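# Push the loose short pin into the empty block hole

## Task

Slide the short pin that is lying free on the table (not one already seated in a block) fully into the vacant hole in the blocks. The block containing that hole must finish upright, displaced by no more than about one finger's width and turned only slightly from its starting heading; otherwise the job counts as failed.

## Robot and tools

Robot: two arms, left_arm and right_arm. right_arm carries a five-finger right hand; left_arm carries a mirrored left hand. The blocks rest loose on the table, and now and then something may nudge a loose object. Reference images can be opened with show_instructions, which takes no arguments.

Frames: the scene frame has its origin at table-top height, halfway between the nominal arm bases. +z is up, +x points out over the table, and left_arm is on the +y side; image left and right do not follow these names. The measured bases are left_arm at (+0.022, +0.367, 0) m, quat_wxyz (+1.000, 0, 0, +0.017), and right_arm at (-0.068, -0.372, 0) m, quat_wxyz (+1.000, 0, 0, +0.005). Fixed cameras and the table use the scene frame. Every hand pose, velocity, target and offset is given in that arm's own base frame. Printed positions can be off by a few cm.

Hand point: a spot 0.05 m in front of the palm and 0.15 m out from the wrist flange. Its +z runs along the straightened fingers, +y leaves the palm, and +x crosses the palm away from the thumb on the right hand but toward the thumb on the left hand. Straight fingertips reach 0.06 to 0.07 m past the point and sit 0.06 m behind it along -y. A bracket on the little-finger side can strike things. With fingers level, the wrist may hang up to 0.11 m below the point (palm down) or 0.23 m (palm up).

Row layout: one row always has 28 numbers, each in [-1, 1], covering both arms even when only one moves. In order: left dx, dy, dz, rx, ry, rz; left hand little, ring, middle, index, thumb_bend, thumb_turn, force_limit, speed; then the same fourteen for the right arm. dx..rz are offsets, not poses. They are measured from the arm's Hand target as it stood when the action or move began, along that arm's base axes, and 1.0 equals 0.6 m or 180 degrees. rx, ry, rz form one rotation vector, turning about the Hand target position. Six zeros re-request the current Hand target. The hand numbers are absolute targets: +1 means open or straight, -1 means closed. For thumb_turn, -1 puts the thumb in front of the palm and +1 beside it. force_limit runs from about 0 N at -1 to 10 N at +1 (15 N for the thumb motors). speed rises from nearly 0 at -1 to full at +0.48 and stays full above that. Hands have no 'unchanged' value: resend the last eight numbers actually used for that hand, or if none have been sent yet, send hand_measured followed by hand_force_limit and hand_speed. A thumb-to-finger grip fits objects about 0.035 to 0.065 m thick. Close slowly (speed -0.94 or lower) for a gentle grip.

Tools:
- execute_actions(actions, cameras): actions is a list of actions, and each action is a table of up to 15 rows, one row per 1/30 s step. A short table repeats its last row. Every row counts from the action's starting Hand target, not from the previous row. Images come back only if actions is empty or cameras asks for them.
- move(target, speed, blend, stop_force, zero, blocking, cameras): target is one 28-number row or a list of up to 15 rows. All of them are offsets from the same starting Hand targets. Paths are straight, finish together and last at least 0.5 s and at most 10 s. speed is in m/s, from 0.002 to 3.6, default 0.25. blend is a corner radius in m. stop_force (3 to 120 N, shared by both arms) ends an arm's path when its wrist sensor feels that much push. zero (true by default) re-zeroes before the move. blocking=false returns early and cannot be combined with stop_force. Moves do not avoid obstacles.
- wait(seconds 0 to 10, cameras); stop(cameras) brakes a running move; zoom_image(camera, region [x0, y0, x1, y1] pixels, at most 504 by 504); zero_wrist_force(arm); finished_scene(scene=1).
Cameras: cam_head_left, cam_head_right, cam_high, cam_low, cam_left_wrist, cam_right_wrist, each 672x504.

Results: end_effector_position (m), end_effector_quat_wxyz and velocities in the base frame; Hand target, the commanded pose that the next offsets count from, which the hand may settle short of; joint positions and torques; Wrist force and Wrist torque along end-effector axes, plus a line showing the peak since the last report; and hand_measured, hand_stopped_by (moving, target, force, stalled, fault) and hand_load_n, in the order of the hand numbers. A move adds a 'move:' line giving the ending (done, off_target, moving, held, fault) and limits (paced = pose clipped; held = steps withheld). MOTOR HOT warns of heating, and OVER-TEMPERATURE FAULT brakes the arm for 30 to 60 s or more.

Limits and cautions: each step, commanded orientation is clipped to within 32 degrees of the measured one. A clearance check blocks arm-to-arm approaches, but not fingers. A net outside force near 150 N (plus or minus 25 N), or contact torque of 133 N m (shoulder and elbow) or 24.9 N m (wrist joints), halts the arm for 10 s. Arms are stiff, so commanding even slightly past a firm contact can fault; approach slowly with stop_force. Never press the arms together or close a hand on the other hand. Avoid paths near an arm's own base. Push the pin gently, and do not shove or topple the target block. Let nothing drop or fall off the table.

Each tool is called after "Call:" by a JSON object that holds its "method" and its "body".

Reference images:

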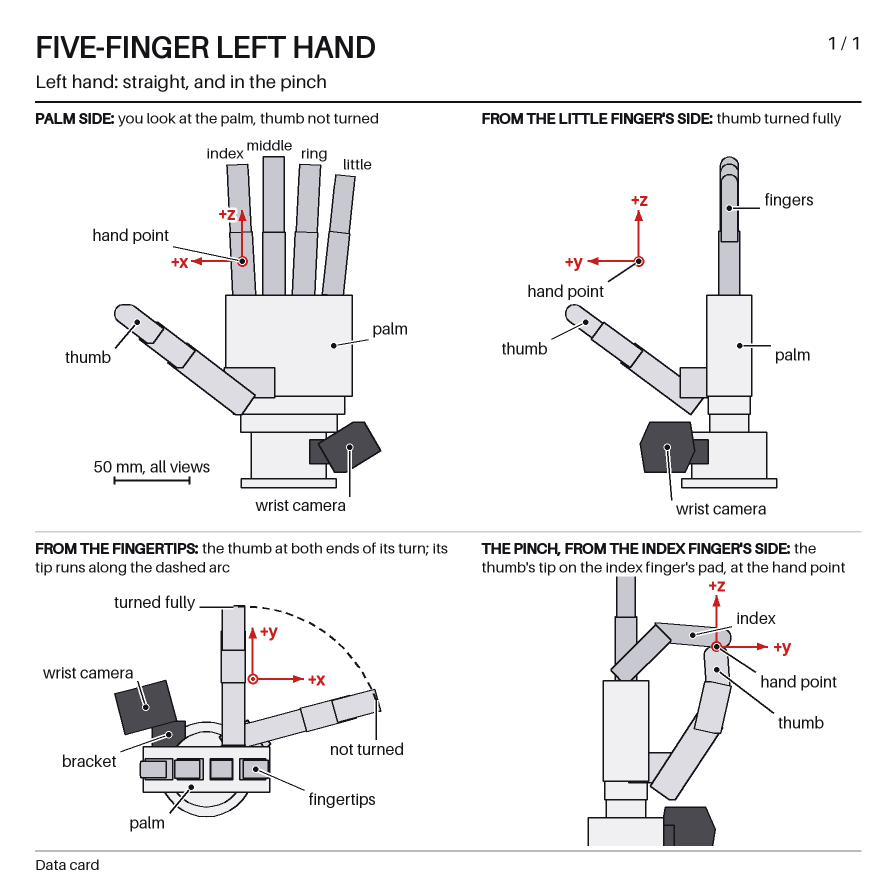

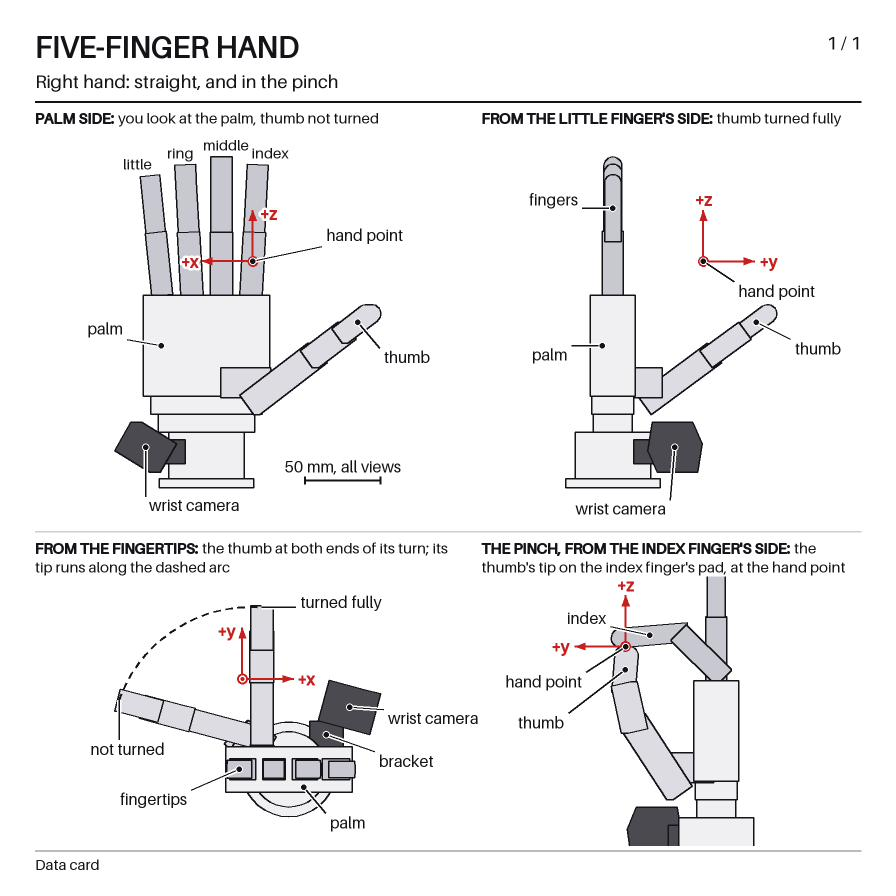

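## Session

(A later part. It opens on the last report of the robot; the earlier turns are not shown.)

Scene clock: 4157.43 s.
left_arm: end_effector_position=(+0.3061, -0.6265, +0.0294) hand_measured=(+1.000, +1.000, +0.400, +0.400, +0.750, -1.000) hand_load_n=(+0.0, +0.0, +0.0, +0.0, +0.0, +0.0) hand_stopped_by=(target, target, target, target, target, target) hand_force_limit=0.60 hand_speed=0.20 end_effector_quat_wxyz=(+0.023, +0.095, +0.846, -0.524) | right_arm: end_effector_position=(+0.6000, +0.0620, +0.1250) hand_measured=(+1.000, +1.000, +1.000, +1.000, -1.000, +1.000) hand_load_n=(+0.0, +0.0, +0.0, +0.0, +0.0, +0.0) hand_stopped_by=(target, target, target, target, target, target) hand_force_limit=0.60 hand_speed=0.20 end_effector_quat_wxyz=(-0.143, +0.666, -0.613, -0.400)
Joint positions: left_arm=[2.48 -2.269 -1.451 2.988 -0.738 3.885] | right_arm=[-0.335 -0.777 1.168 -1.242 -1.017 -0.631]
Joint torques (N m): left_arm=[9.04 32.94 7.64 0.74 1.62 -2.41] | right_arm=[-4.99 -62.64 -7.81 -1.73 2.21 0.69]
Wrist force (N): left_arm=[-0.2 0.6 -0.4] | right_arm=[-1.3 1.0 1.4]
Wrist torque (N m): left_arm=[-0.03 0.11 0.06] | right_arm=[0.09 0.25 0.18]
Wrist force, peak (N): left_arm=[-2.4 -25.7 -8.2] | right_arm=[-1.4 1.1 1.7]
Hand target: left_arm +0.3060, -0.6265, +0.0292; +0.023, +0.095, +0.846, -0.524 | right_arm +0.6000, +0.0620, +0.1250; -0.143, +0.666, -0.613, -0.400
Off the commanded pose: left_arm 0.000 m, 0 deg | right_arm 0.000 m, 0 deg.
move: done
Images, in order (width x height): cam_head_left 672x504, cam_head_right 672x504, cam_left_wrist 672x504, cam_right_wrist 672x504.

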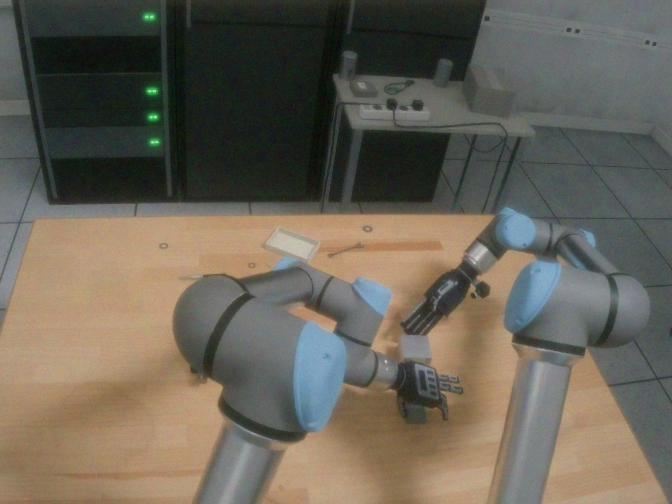

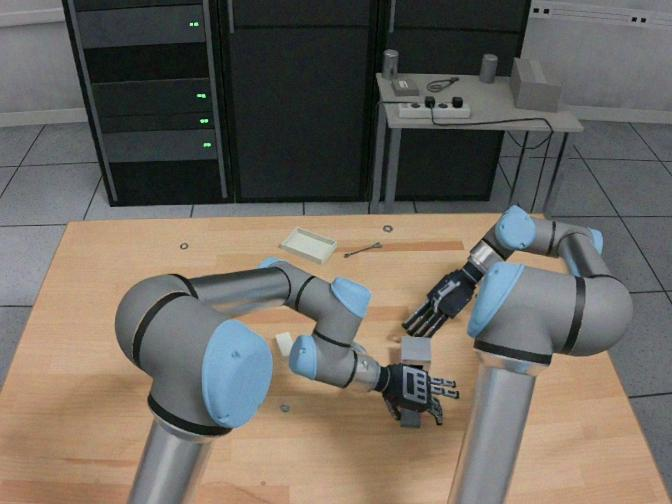

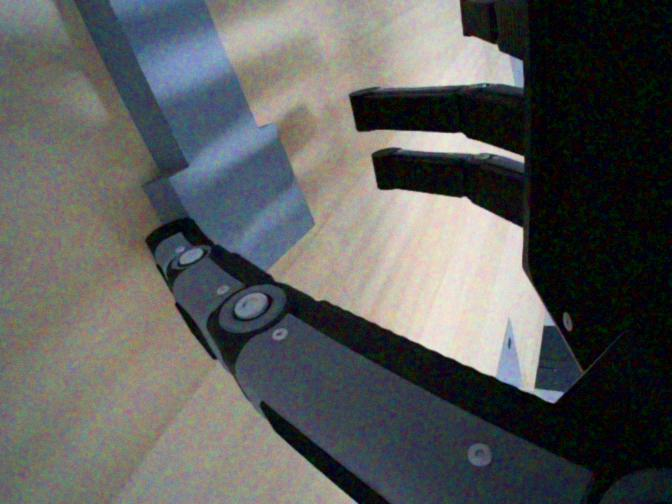

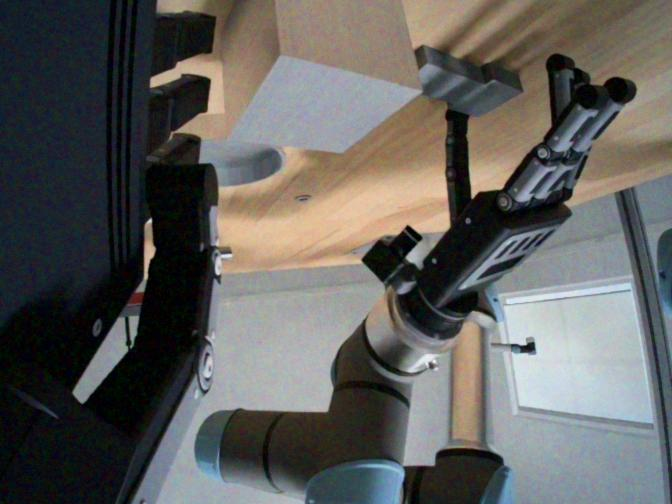

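Call:
{"method": "move", "body": {"target": [[0,0,0.03,0,0,0,1,1,0.4,0.4,0.75,-1,0.6,0.2,0,0,0,0,0,0,1,1,1,1,-1,1,0.6,0.2],[-0.008,0.015,0.03,0,0,0,1,1,0.4,0.4,0.6,-1,0.6,0.2,0,0,0,0,0,0,1,1,1,1,-1,1,0.6,0.2]], "speed": 0.05, "cameras": []}}

Call:
{"method": "move", "body": {"target": [0,0,-0.048,0,0,0,1,1,0.4,0.4,0.6,-1,0.6,0.2,0,0,0,0,0,0,1,1,1,1,-1,1,0.6,0.2], "speed": 0.02, "stop_force": 3, "cameras": ["cam_left_wrist","cam_right_wrist","cam_head_right"]}}

Call:
{"method": "zoom_image", "body": {"camera": "cam_right_wrist", "region": [380, 0, 672, 240]}}

Call:
{"method": "zoom_image", "body": {"camera": "cam_left_wrist", "region": [40, 0, 400, 360]}}

Call:
{"method": "zoom_image", "body": {"camera": "cam_head_right", "region": [370, 320, 490, 440]}}

Scene clock: 4207.30 s.
left_arm: end_effector_position=(+0.3012, -0.6175, +0.0472) hand_measured=(+1.000, +1.000, +0.400, +0.400, +0.600, -1.000) hand_load_n=(+0.0, +0.0, +0.0, +0.0, +0.0, +0.0) hand_stopped_by=(target, target, target, target, target, target) hand_force_limit=0.60 hand_speed=0.20 end_effector_quat_wxyz=(+0.023, +0.095, +0.846, -0.524) | right_arm: end_effector_position=(+0.6000, +0.0620, +0.1250) hand_measured=(+1.000, +1.000, +1.000, +1.000, -1.000, +1.000) hand_load_n=(+0.0, +0.0, +0.0, +0.0, +0.0, +0.0) hand_stopped_by=(target, target, target, target, target, target) hand_force_limit=0.60 hand_speed=0.20 end_effector_quat_wxyz=(-0.143, +0.666, -0.613, -0.400)
Joint positions: left_arm=[2.488 -2.227 -1.475 2.963 -0.732 3.893] | right_arm=[-0.335 -0.777 1.168 -1.242 -1.017 -0.631]
Joint torques (N m): left_arm=[12.99 61.65 5.47 0.71 2.22 1.84] | right_arm=[-4.7 -62.16 -7.96 -1.6 2.21 0.85]
Wrist force (N): left_arm=[-0.3 0.4 -0.3] | right_arm=[-1.3 0.9 1.4]
Wrist torque (N m): left_arm=[-0.06 0.13 0.05] | right_arm=[0.08 0.24 0.18]
Wrist force, peak (N): left_arm=[-0.2 0.9 0.0] | right_arm=[-1.6 0.9 1.6]
Hand target: left_arm +0.3012, -0.6175, +0.0472; +0.023, +0.095, +0.846, -0.524 | right_arm +0.6000, +0.0620, +0.1250; -0.143, +0.666, -0.613, -0.400
Off the commanded pose: left_arm 0.000 m, 0 deg | right_arm 0.000 m, 0 deg.
move: done
No camera images: "cameras" was empty.

Scene clock: 4209.97 s.
left_arm: end_effector_position=(+0.3012, -0.6175, +0.0204) hand_measured=(+1.000, +1.000, +0.400, +0.400, +0.600, -1.000) hand_load_n=(+0.0, +0.0, +0.0, +0.0, -0.5, -0.5) hand_stopped_by=(target, target, target, target, target, target) hand_force_limit=0.60 hand_speed=0.20 end_effector_quat_wxyz=(+0.023, +0.095, +0.846, -0.524) | right_arm: end_effector_position=(+0.6000, +0.0620, +0.1250) hand_measured=(+1.000, +1.000, +1.000, +1.000, -1.000, +1.000) hand_load_n=(+0.0, +0.0, +0.0, +0.0, +0.0, +0.0) hand_stopped_by=(target, target, target, target, target, target) hand_force_limit=0.60 hand_speed=0.20 end_effector_quat_wxyz=(-0.143, +0.666, -0.613, -0.400)
Joint positions: left_arm=[2.488 -2.262 -1.493 3.017 -0.732 3.893] | right_arm=[-0.335 -0.777 1.168 -1.242 -1.017 -0.631]
Joint torques (N m): left_arm=[8.44 58.52 25.74 -2.5 -0.63 1.74] | right_arm=[-4.19 -61.82 -8.35 -1.33 2.14 0.61]
Wrist force (N): left_arm=[-0.5 -2.7 -3.0] | right_arm=[-1.2 0.9 1.5]
Wrist torque (N m): left_arm=[-0.25 0.12 0.09] | right_arm=[0.07 0.23 0.18]
Wrist force, peak (N): left_arm=[-0.9 -8.1 -8.0] | right_arm=[-1.5 1.0 1.6]
Hand target: left_arm +0.3012, -0.6175, +0.0204; +0.023, +0.095, +0.846, -0.524 (not the last commanded pose) | right_arm +0.6000, +0.0620, +0.1250; -0.143, +0.666, -0.613, -0.400
Off the commanded pose: left_arm 0.002 m, 0 deg | right_arm 0.000 m, 0 deg.
move: contact (left_arm)
Images, in order (width x height): cam_head_right 672x504, cam_left_wrist 672x504, cam_right_wrist 672x504.

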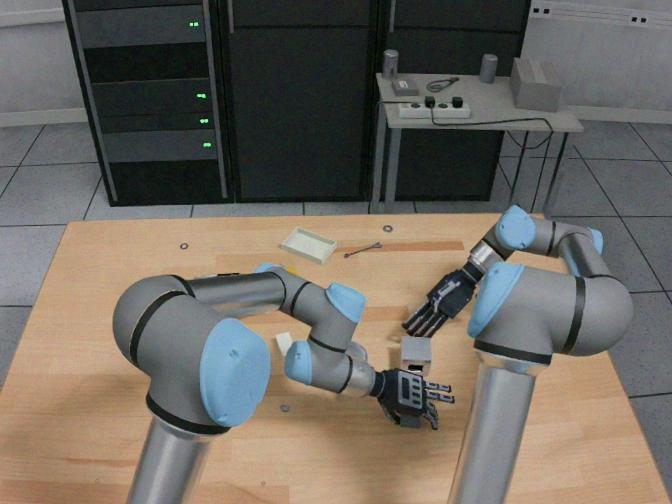

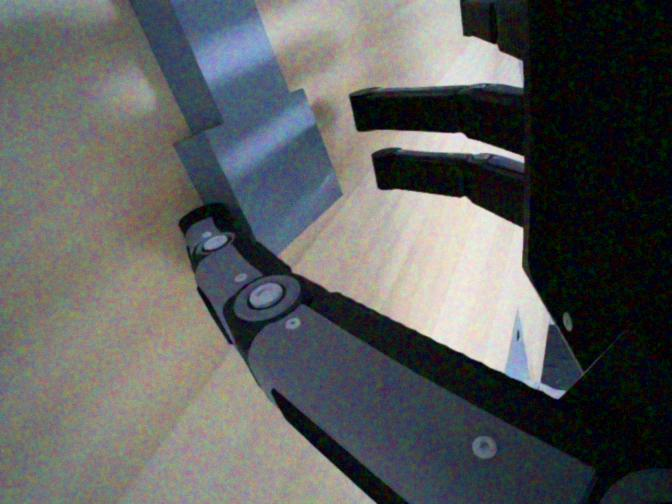

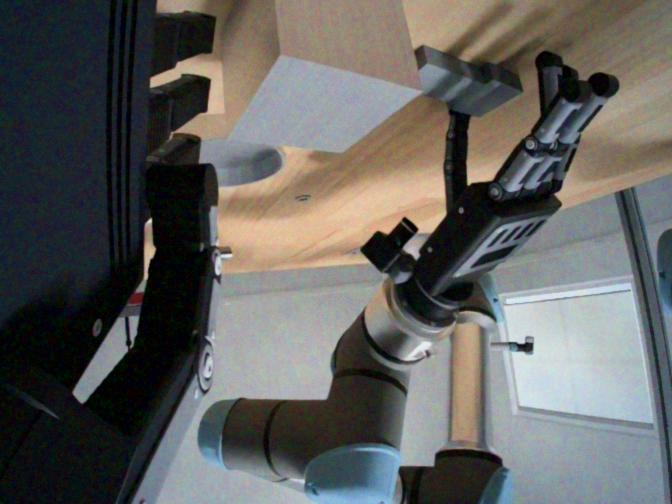

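Scaled by 1.726 from the camera's 672x504 image, which has a finer 960x720 frame.

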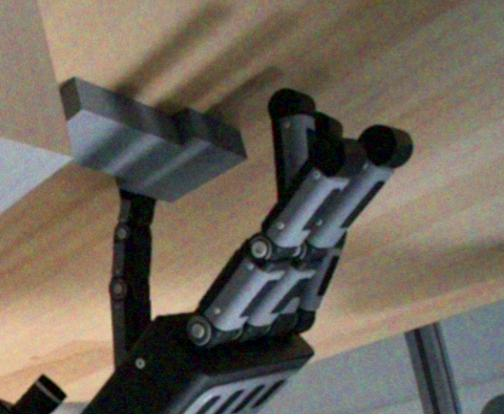

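Scaled by 1.400 from the camera's 672x504 image, which has a finer 960x720 frame.

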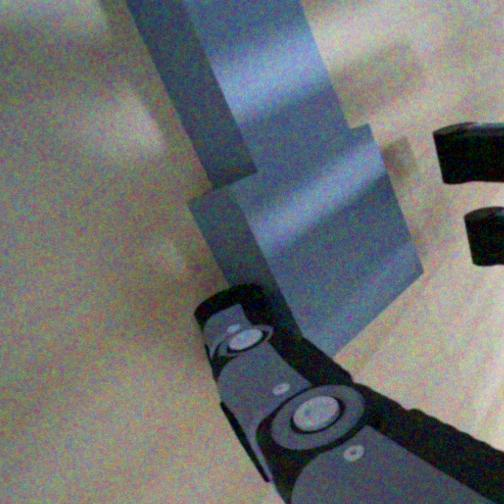

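Scaled by 4.200.

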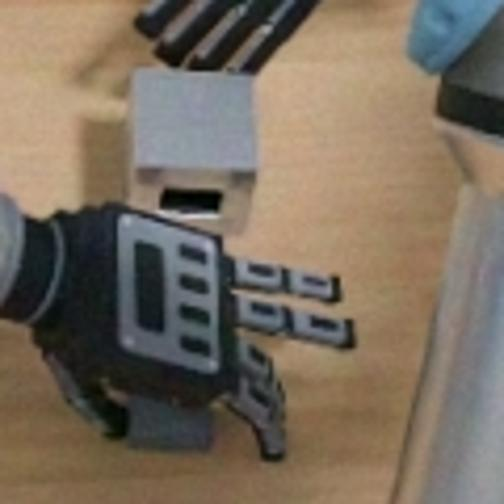

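Call:
{"method": "zoom_image", "body": {"camera": "cam_head_right", "region": [385, 380, 455, 440]}}

Call:
{"method": "zoom_image", "body": {"camera": "cam_right_wrist", "region": [420, 20, 640, 200]}}

Scaled by 7.200.

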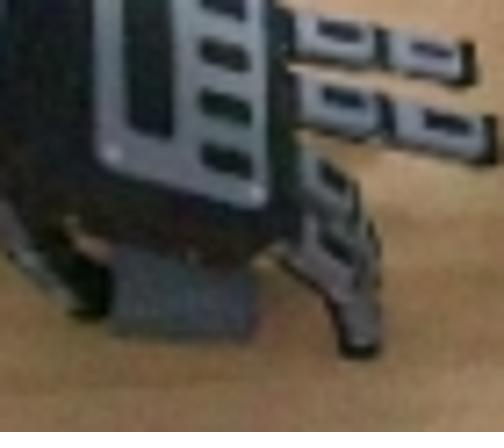

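Scaled by 2.291 from the camera's 672x504 image, which has a finer 960x720 frame.

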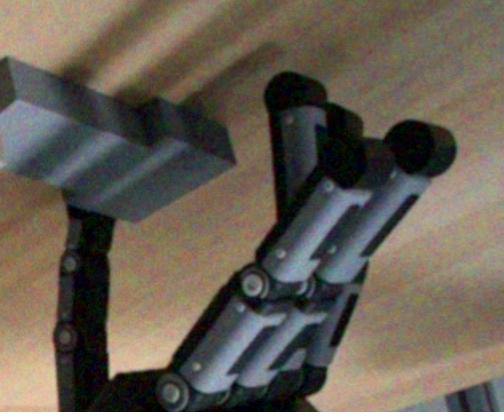

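Call:
{"method": "move", "body": {"target": [[0,0.006,0.0035,0,0,0,1,1,0.4,0.4,0.6,-1,0.6,0.2,0,0,0,0,0,0,1,1,1,1,-1,1,0.6,0.2],[0.0099,0.0045,0.0025,0,0,0,1,1,0.4,0.4,0.6,-1,0.6,0.2,0,0,0,0,0,0,1,1,1,1,-1,1,0.6,0.2]], "speed": 0.03, "cameras": []}}

Call:
{"method": "move", "body": {"target": [0,0,0,0,0,0,1,1,0.05,0.05,0.6,-1,0.3,-0.9,0,0,0,0,0,0,1,1,1,1,-1,1,0.6,0.2], "speed": 0.02, "cameras": ["cam_left_wrist","cam_right_wrist","cam_head_right"]}}

Call:
{"method": "zoom_image", "body": {"camera": "cam_right_wrist", "region": [420, 20, 640, 200]}}

Call:
{"method": "zoom_image", "body": {"camera": "cam_left_wrist", "region": [40, 0, 400, 360]}}

Call:
{"method": "zoom_image", "body": {"camera": "cam_head_right", "region": [385, 380, 455, 440]}}

Scene clock: 4258.10 s.
left_arm: end_effector_position=(+0.3070, -0.6148, +0.0220) hand_measured=(+1.000, +1.000, +0.400, +0.400, +0.600, -1.000) hand_load_n=(+0.0, +0.0, +0.0, +0.0, +0.0, +0.0) hand_stopped_by=(target, target, target, target, target, target) hand_force_limit=0.60 hand_speed=0.20 end_effector_quat_wxyz=(+0.023, +0.095, +0.846, -0.524) | right_arm: end_effector_position=(+0.6000, +0.0620, +0.1250) hand_measured=(+1.000, +1.000, +1.000, +1.000, -1.000, +1.000) hand_load_n=(+0.0, +0.0, +0.0, +0.0, +0.0, +0.0) hand_stopped_by=(target, target, target, target, target, target) hand_force_limit=0.60 hand_speed=0.20 end_effector_quat_wxyz=(-0.143, +0.666, -0.613, -0.400)
Joint positions: left_arm=[2.499 -2.265 -1.485 3.003 -0.724 3.904] | right_arm=[-0.335 -0.777 1.168 -1.242 -1.017 -0.631]
Joint torques (N m): left_arm=[12.59 32.18 27.67 -2.82 2.29 2.13] | right_arm=[-5.22 -61.85 -8.03 -1.39 2.29 0.8]
Wrist force (N): left_arm=[-0.5 0.3 -0.4] | right_arm=[-1.5 0.9 1.4]
Wrist torque (N m): left_arm=[-0.08 0.15 0.05] | right_arm=[0.09 0.27 0.17]
Wrist force, peak (N): left_arm=[-0.5 -2.7 -3.0] | right_arm=[-1.6 0.9 1.6]
Hand target: left_arm +0.3072, -0.6148, +0.0219; +0.023, +0.095, +0.846, -0.524 | right_arm +0.6000, +0.0620, +0.1250; -0.143, +0.666, -0.613, -0.400
Off the commanded pose: left_arm 0.000 m, 0 deg | right_arm 0.000 m, 0 deg.
move: done
No camera images: "cameras" was empty.

Scene clock: 4259.63 s.
left_arm: end_effector_position=(+0.3072, -0.6148, +0.0219) hand_measured=(+1.000, +1.000, +0.054, +0.050, +0.602, -1.000) hand_load_n=(+0.0, +0.0, +7.0, +0.5, +6.0, +3.0) hand_stopped_by=(target, target, force, target, target, target) hand_force_limit=0.30 hand_speed=-0.90 end_effector_quat_wxyz=(+0.023, +0.095, +0.846, -0.524) | right_arm: end_effector_position=(+0.6000, +0.0620, +0.1250) hand_measured=(+1.000, +1.000, +1.000, +1.000, -1.000, +1.000) hand_load_n=(+0.0, +0.0, +0.0, +0.0, -0.5, +0.0) hand_stopped_by=(target, target, target, target, target, target) hand_force_limit=0.60 hand_speed=0.20 end_effector_quat_wxyz=(-0.143, +0.666, -0.613, -0.400)
Joint positions: left_arm=[2.499 -2.265 -1.484 3.003 -0.724 3.904] | right_arm=[-0.335 -0.777 1.168 -1.242 -1.017 -0.631]
Joint torques (N m): left_arm=[12.34 34.3 25.4 -2.46 1.88 2.37] | right_arm=[-4.51 -62.49 -8.27 -1.11 2.13 0.75]
Wrist force (N): left_arm=[-0.9 -2.7 -1.7] | right_arm=[-1.4 0.9 1.4]
Wrist torque (N m): left_arm=[-0.24 0.11 0.11] | right_arm=[0.08 0.27 0.17]
Wrist force, peak (N): left_arm=[-1.1 -2.9 -1.6] | right_arm=[-1.6 1.0 1.7]
Hand target: left_arm +0.3072, -0.6148, +0.0219; +0.023, +0.095, +0.846, -0.524 | right_arm +0.6000, +0.0620, +0.1250; -0.143, +0.666, -0.613, -0.400
Off the commanded pose: left_arm 0.000 m, 0 deg | right_arm 0.000 m, 0 deg.
move: done
Images, in order (width x height): cam_head_right 672x504, cam_left_wrist 672x504, cam_right_wrist 672x504.

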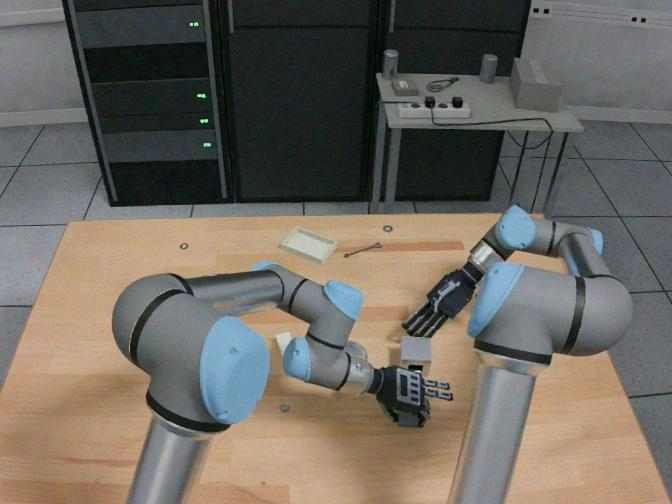

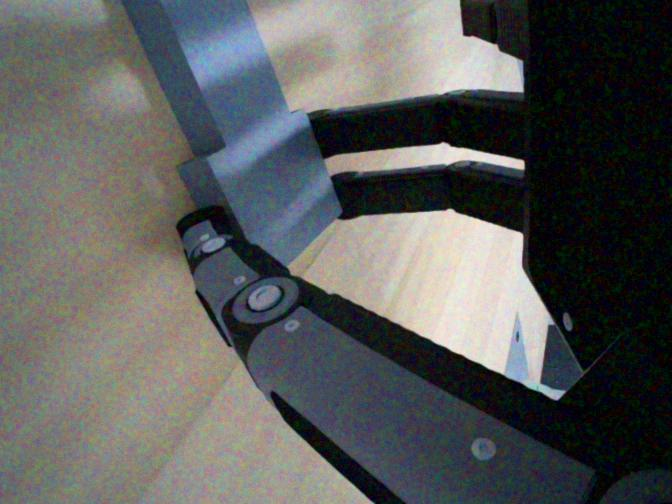

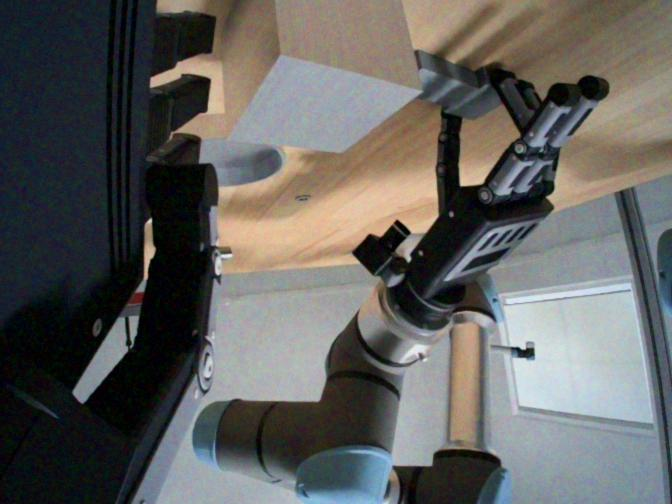

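Scaled by 2.291 from the camera's 672x504 image, which has a finer 960x720 frame.

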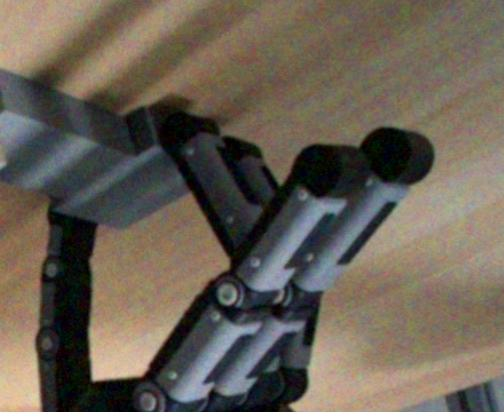

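Scaled by 1.400 from the camera's 672x504 image, which has a finer 960x720 frame.

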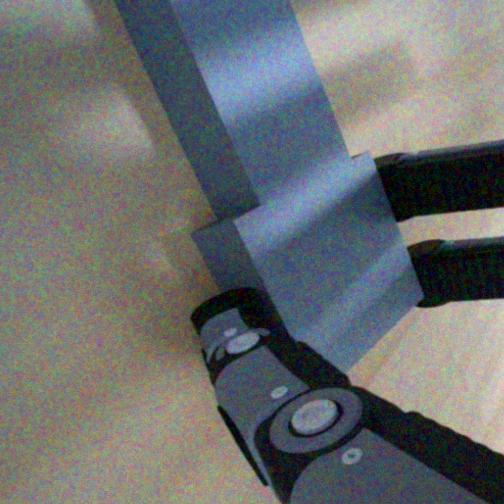

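Scaled by 7.200.

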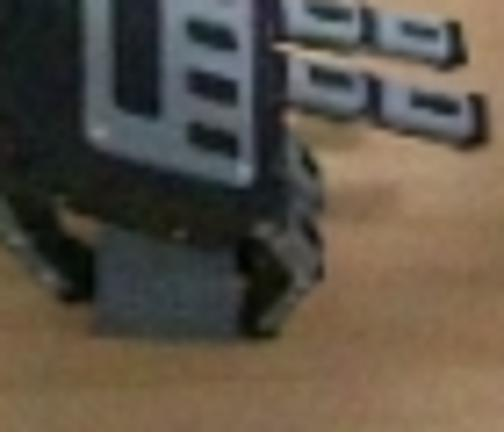

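Call:
{"method": "move", "body": {"target": [0,0,0,0,0,0,1,1,0.02,-0.3,0.6,-1,0.4,-0.95,0,0,0,0,0,0,1,1,1,1,-1,1,0.6,0.2], "speed": 0.02, "cameras": []}}

Call:
{"method": "move", "body": {"target": [0,0,0,0,0,0,1,1,-0.3,-0.35,0.6,-1,0.6,-0.95,0,0,0,0,0,0,1,1,1,1,-1,1,0.6,0.2], "speed": 0.02, "cameras": ["cam_left_wrist","cam_right_wrist"]}}

Call:
{"method": "zoom_image", "body": {"camera": "cam_left_wrist", "region": [40, 0, 400, 360]}}

Scene clock: 4268.73 s.
left_arm: end_effector_position=(+0.3072, -0.6148, +0.0219) hand_measured=(+1.000, +1.000, +0.050, +0.024, +0.602, -1.000) hand_load_n=(+0.0, +0.0, +5.0, +8.0, +9.0, +0.0) hand_stopped_by=(target, target, force, force, target, target) hand_force_limit=0.40 hand_speed=-0.95 end_effector_quat_wxyz=(+0.023, +0.095, +0.846, -0.524) | right_arm: end_effector_position=(+0.6000, +0.0620, +0.1250) hand_measured=(+1.000, +1.000, +1.000, +1.000, -1.000, +1.000) hand_load_n=(+0.0, +0.0, -0.5, +0.0, +0.0, +0.0) hand_stopped_by=(target, target, target, target, target, target) hand_force_limit=0.60 hand_speed=0.20 end_effector_quat_wxyz=(-0.143, +0.666, -0.613, -0.400)
Joint positions: left_arm=[2.499 -2.265 -1.484 3.003 -0.724 3.904] | right_arm=[-0.335 -0.777 1.168 -1.242 -1.017 -0.631]
Joint torques (N m): left_arm=[11.32 33.63 8.08 -2.61 0.42 1.94] | right_arm=[-5.01 -62.56 -9.39 -0.99 2.21 0.72]
Wrist force (N): left_arm=[-0.4 -7.4 -3.4] | right_arm=[-1.5 1.0 1.3]
Wrist torque (N m): left_arm=[-0.38 0.08 0.19] | right_arm=[0.11 0.28 0.17]
Wrist force, peak (N): left_arm=[-0.5 -7.4 -3.7] | right_arm=[-1.5 1.3 1.5]
Hand target: left_arm +0.3072, -0.6148, +0.0219; +0.023, +0.095, +0.846, -0.524 | right_arm +0.6000, +0.0620, +0.1250; -0.143, +0.666, -0.613, -0.400
Off the commanded pose: left_arm 0.000 m, 0 deg | right_arm 0.000 m, 0 deg.
move: done
No camera images: "cameras" was empty.

Scene clock: 4269.23 s.
left_arm: end_effector_position=(+0.3072, -0.6148, +0.0219) hand_measured=(+1.000, +1.000, +0.044, +0.022, +0.602, -1.000) hand_load_n=(+0.0, -0.5, +8.0, +8.0, +10.0, +0.0) hand_stopped_by=(target, target, force, force, target, target) hand_force_limit=0.60 hand_speed=-0.95 end_effector_quat_wxyz=(+0.023, +0.095, +0.846, -0.524) | right_arm: end_effector_position=(+0.6000, +0.0620, +0.1250) hand_measured=(+1.000, +1.000, +1.000, +1.000, -1.000, +1.000) hand_load_n=(+0.0, +0.0, +0.0, +0.0, +0.0, +0.0) hand_stopped_by=(target, target, target, target, target, target) hand_force_limit=0.60 hand_speed=0.20 end_effector_quat_wxyz=(-0.143, +0.666, -0.613, -0.400)
Joint positions: left_arm=[2.499 -2.265 -1.484 3.003 -0.724 3.904] | right_arm=[-0.335 -0.777 1.168 -1.242 -1.017 -0.631]
Joint torques (N m): left_arm=[11.05 33.5 4.12 -2.37 0.61 1.88] | right_arm=[-4.3 -61.45 -8.23 -1.06 2.34 0.7]
Wrist force (N): left_arm=[-1.9 -8.0 -2.8] | right_arm=[-1.5 0.9 1.3]
Wrist torque (N m): left_arm=[-0.37 0.14 0.22] | right_arm=[0.10 0.28 0.17]
Wrist force, peak (N): left_arm=[-1.6 -9.0 -2.7] | right_arm=[-1.6 0.8 1.5]
Hand target: left_arm +0.3072, -0.6148, +0.0219; +0.023, +0.095, +0.846, -0.524 | right_arm +0.6000, +0.0620, +0.1250; -0.143, +0.666, -0.613, -0.400
Off the commanded pose: left_arm 0.000 m, 0 deg | right_arm 0.000 m, 0 deg.
move: done
Images, in order (width x height): cam_left_wrist 672x504, cam_right_wrist 672x504.

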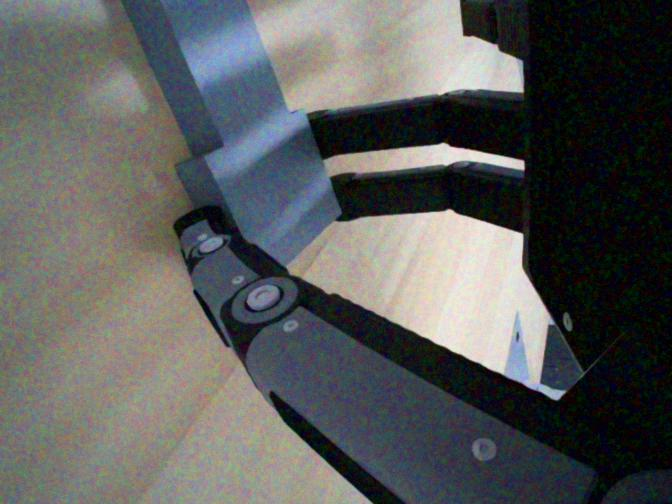

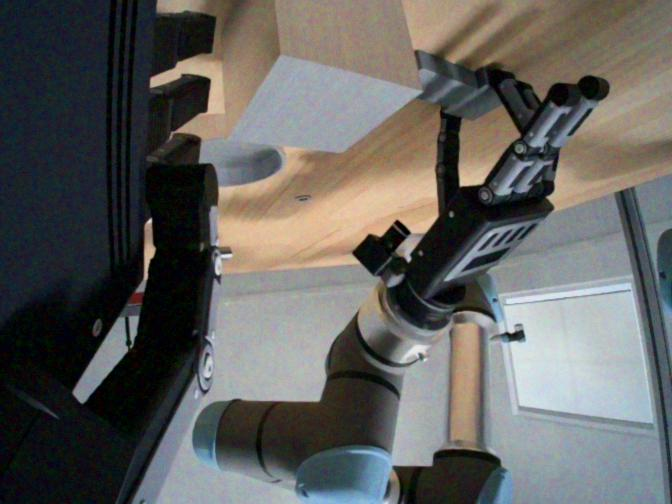

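Scaled by 1.400 from the camera's 672x504 image, which has a finer 960x720 frame.

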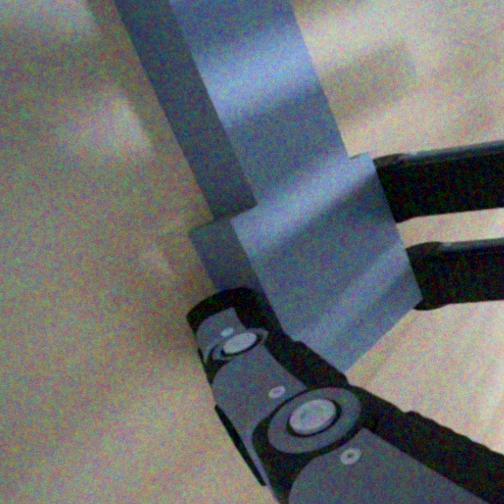

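Call:
{"method": "move", "body": {"target": [0,0,0.0345,0,0,0,1,1,-0.3,-0.35,0.6,-1,0.6,-0.95,0,0,0,0,0,0,1,1,1,1,-1,1,0.6,0.2], "speed": 0.02, "cameras": ["cam_left_wrist","cam_right_wrist","cam_head_right","cam_high","cam_low"]}}

Call:
{"method": "zoom_image", "body": {"camera": "cam_left_wrist", "region": [40, 0, 400, 360]}}

Call:
{"method": "zoom_image", "body": {"camera": "cam_right_wrist", "region": [380, 0, 640, 220]}}

Call:
{"method": "zoom_image", "body": {"camera": "cam_high", "region": [220, 240, 320, 340]}}

Call:
{"method": "zoom_image", "body": {"camera": "cam_head_right", "region": [370, 320, 470, 440]}}

Scene clock: 4284.63 s.
left_arm: end_effector_position=(+0.3072, -0.6148, +0.0424) hand_measured=(+1.000, +1.000, +0.044, +0.022, +0.604, -1.000) hand_load_n=(+0.0, +0.0, +6.0, +6.0, +13.0, +1.5) hand_stopped_by=(target, target, force, force, target, target) hand_force_limit=0.60 hand_speed=-0.95 end_effector_quat_wxyz=(+0.023, +0.095, +0.846, -0.524) | right_arm: end_effector_position=(+0.6000, +0.0620, +0.1250) hand_measured=(+1.000, +1.000, +1.000, +1.000, -1.000, +1.000) hand_load_n=(+0.0, +0.0, +0.0, +0.0, +0.0, +0.0) hand_stopped_by=(target, target, target, target, target, target) hand_force_limit=0.60 hand_speed=0.20 end_effector_quat_wxyz=(-0.143, +0.666, -0.613, -0.400)
Joint positions: left_arm=[2.499 -2.238 -1.471 2.962 -0.724 3.904] | right_arm=[-0.335 -0.777 1.168 -1.242 -1.017 -0.631]
Joint torques (N m): left_arm=[5.65 61.56 27.35 -2.6 -0.19 -0.69] | right_arm=[-4.06 -60.96 -9.47 -0.99 2.22 0.69]
Wrist force (N): left_arm=[-0.1 0.7 -0.1] | right_arm=[-1.5 0.7 1.4]
Wrist torque (N m): left_arm=[-0.07 0.10 0.05] | right_arm=[0.05 0.28 0.16]
Wrist force, peak (N): left_arm=[-1.8 -8.4 -3.0] | right_arm=[-1.5 1.1 1.7]
Hand target: left_arm +0.3072, -0.6148, +0.0426; +0.023, +0.095, +0.846, -0.524 | right_arm +0.6000, +0.0620, +0.1250; -0.143, +0.666, -0.613, -0.400
Off the commanded pose: left_arm 0.000 m, 0 deg | right_arm 0.000 m, 0 deg.
move: done
Images, in order (width x height): cam_head_right 672x504, cam_high 672x504, cam_low 672x504, cam_left_wrist 672x504, cam_right_wrist 672x504.

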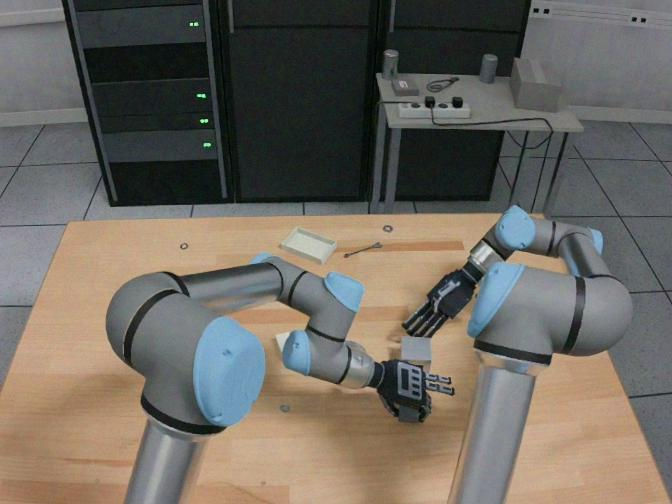

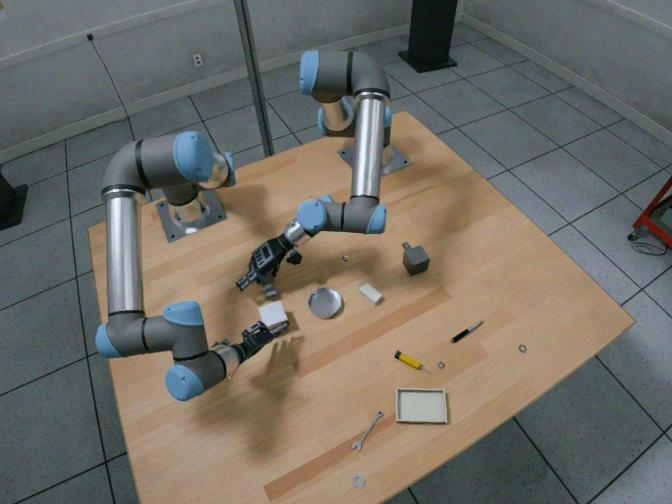

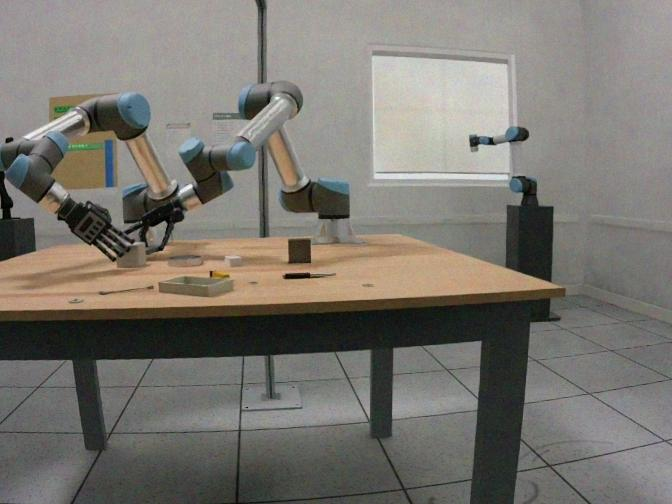

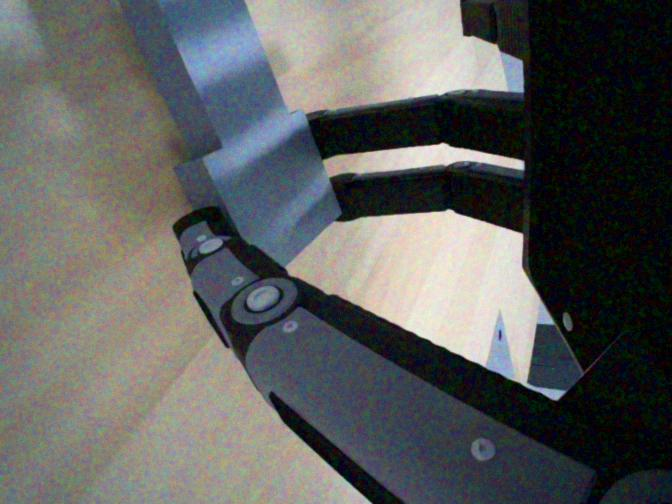

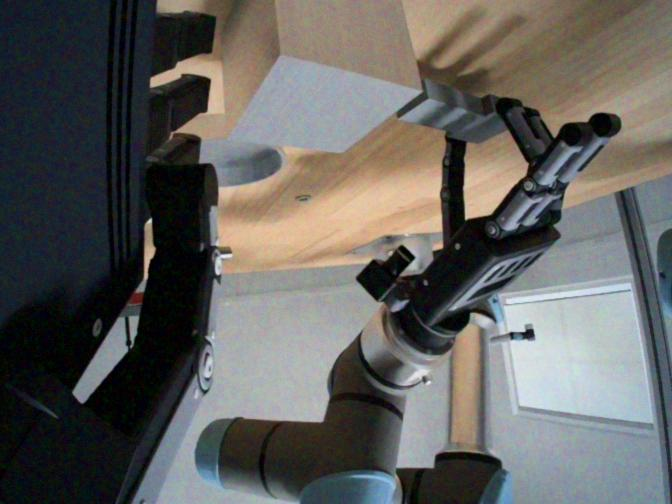

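Scaled by 1.400 from the camera's 672x504 image, which has a finer 960x720 frame.

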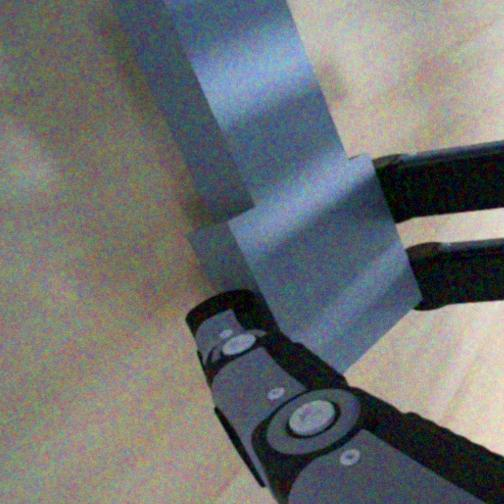

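Scaled by 1.938 from the camera's 672x504 image, which has a finer 960x720 frame.

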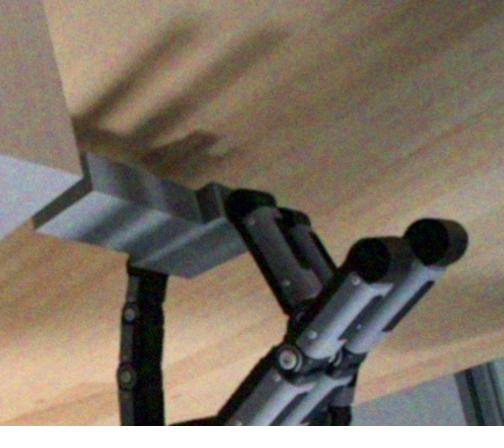

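Scaled by 5.040.

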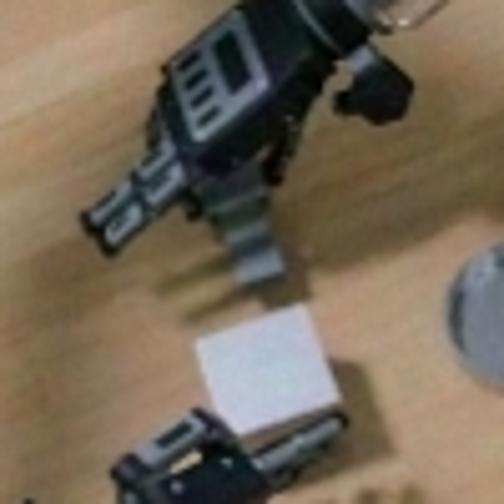

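Scaled by 4.200.

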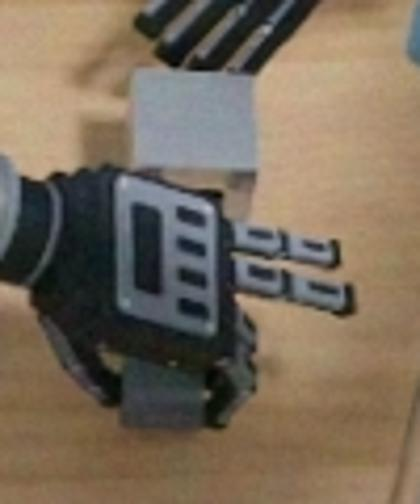

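Call:
{"method": "zoom_image", "body": {"camera": "cam_head_right", "region": [390, 330, 450, 440]}}

Scaled by 4.582.

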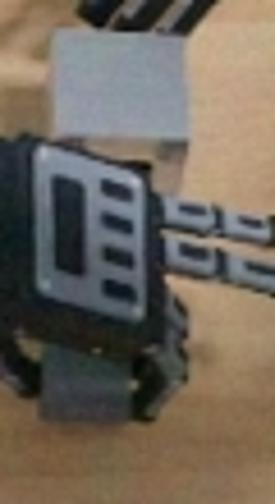

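Call:
{"method": "zoom_image", "body": {"camera": "cam_right_wrist", "region": [340, 0, 540, 180]}}

Call:
{"method": "zoom_image", "body": {"camera": "cam_high", "region": [235, 260, 305, 340]}}

Scaled by 2.520 from the camera's 672x504 image, which has a finer 960x720 frame.

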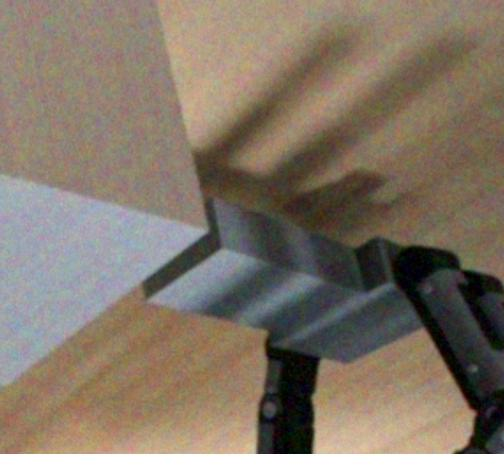

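Scaled by 6.300.

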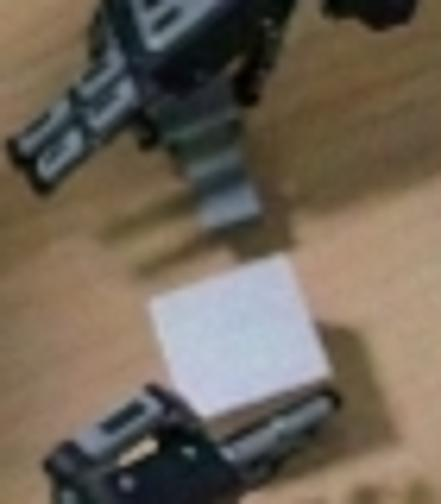

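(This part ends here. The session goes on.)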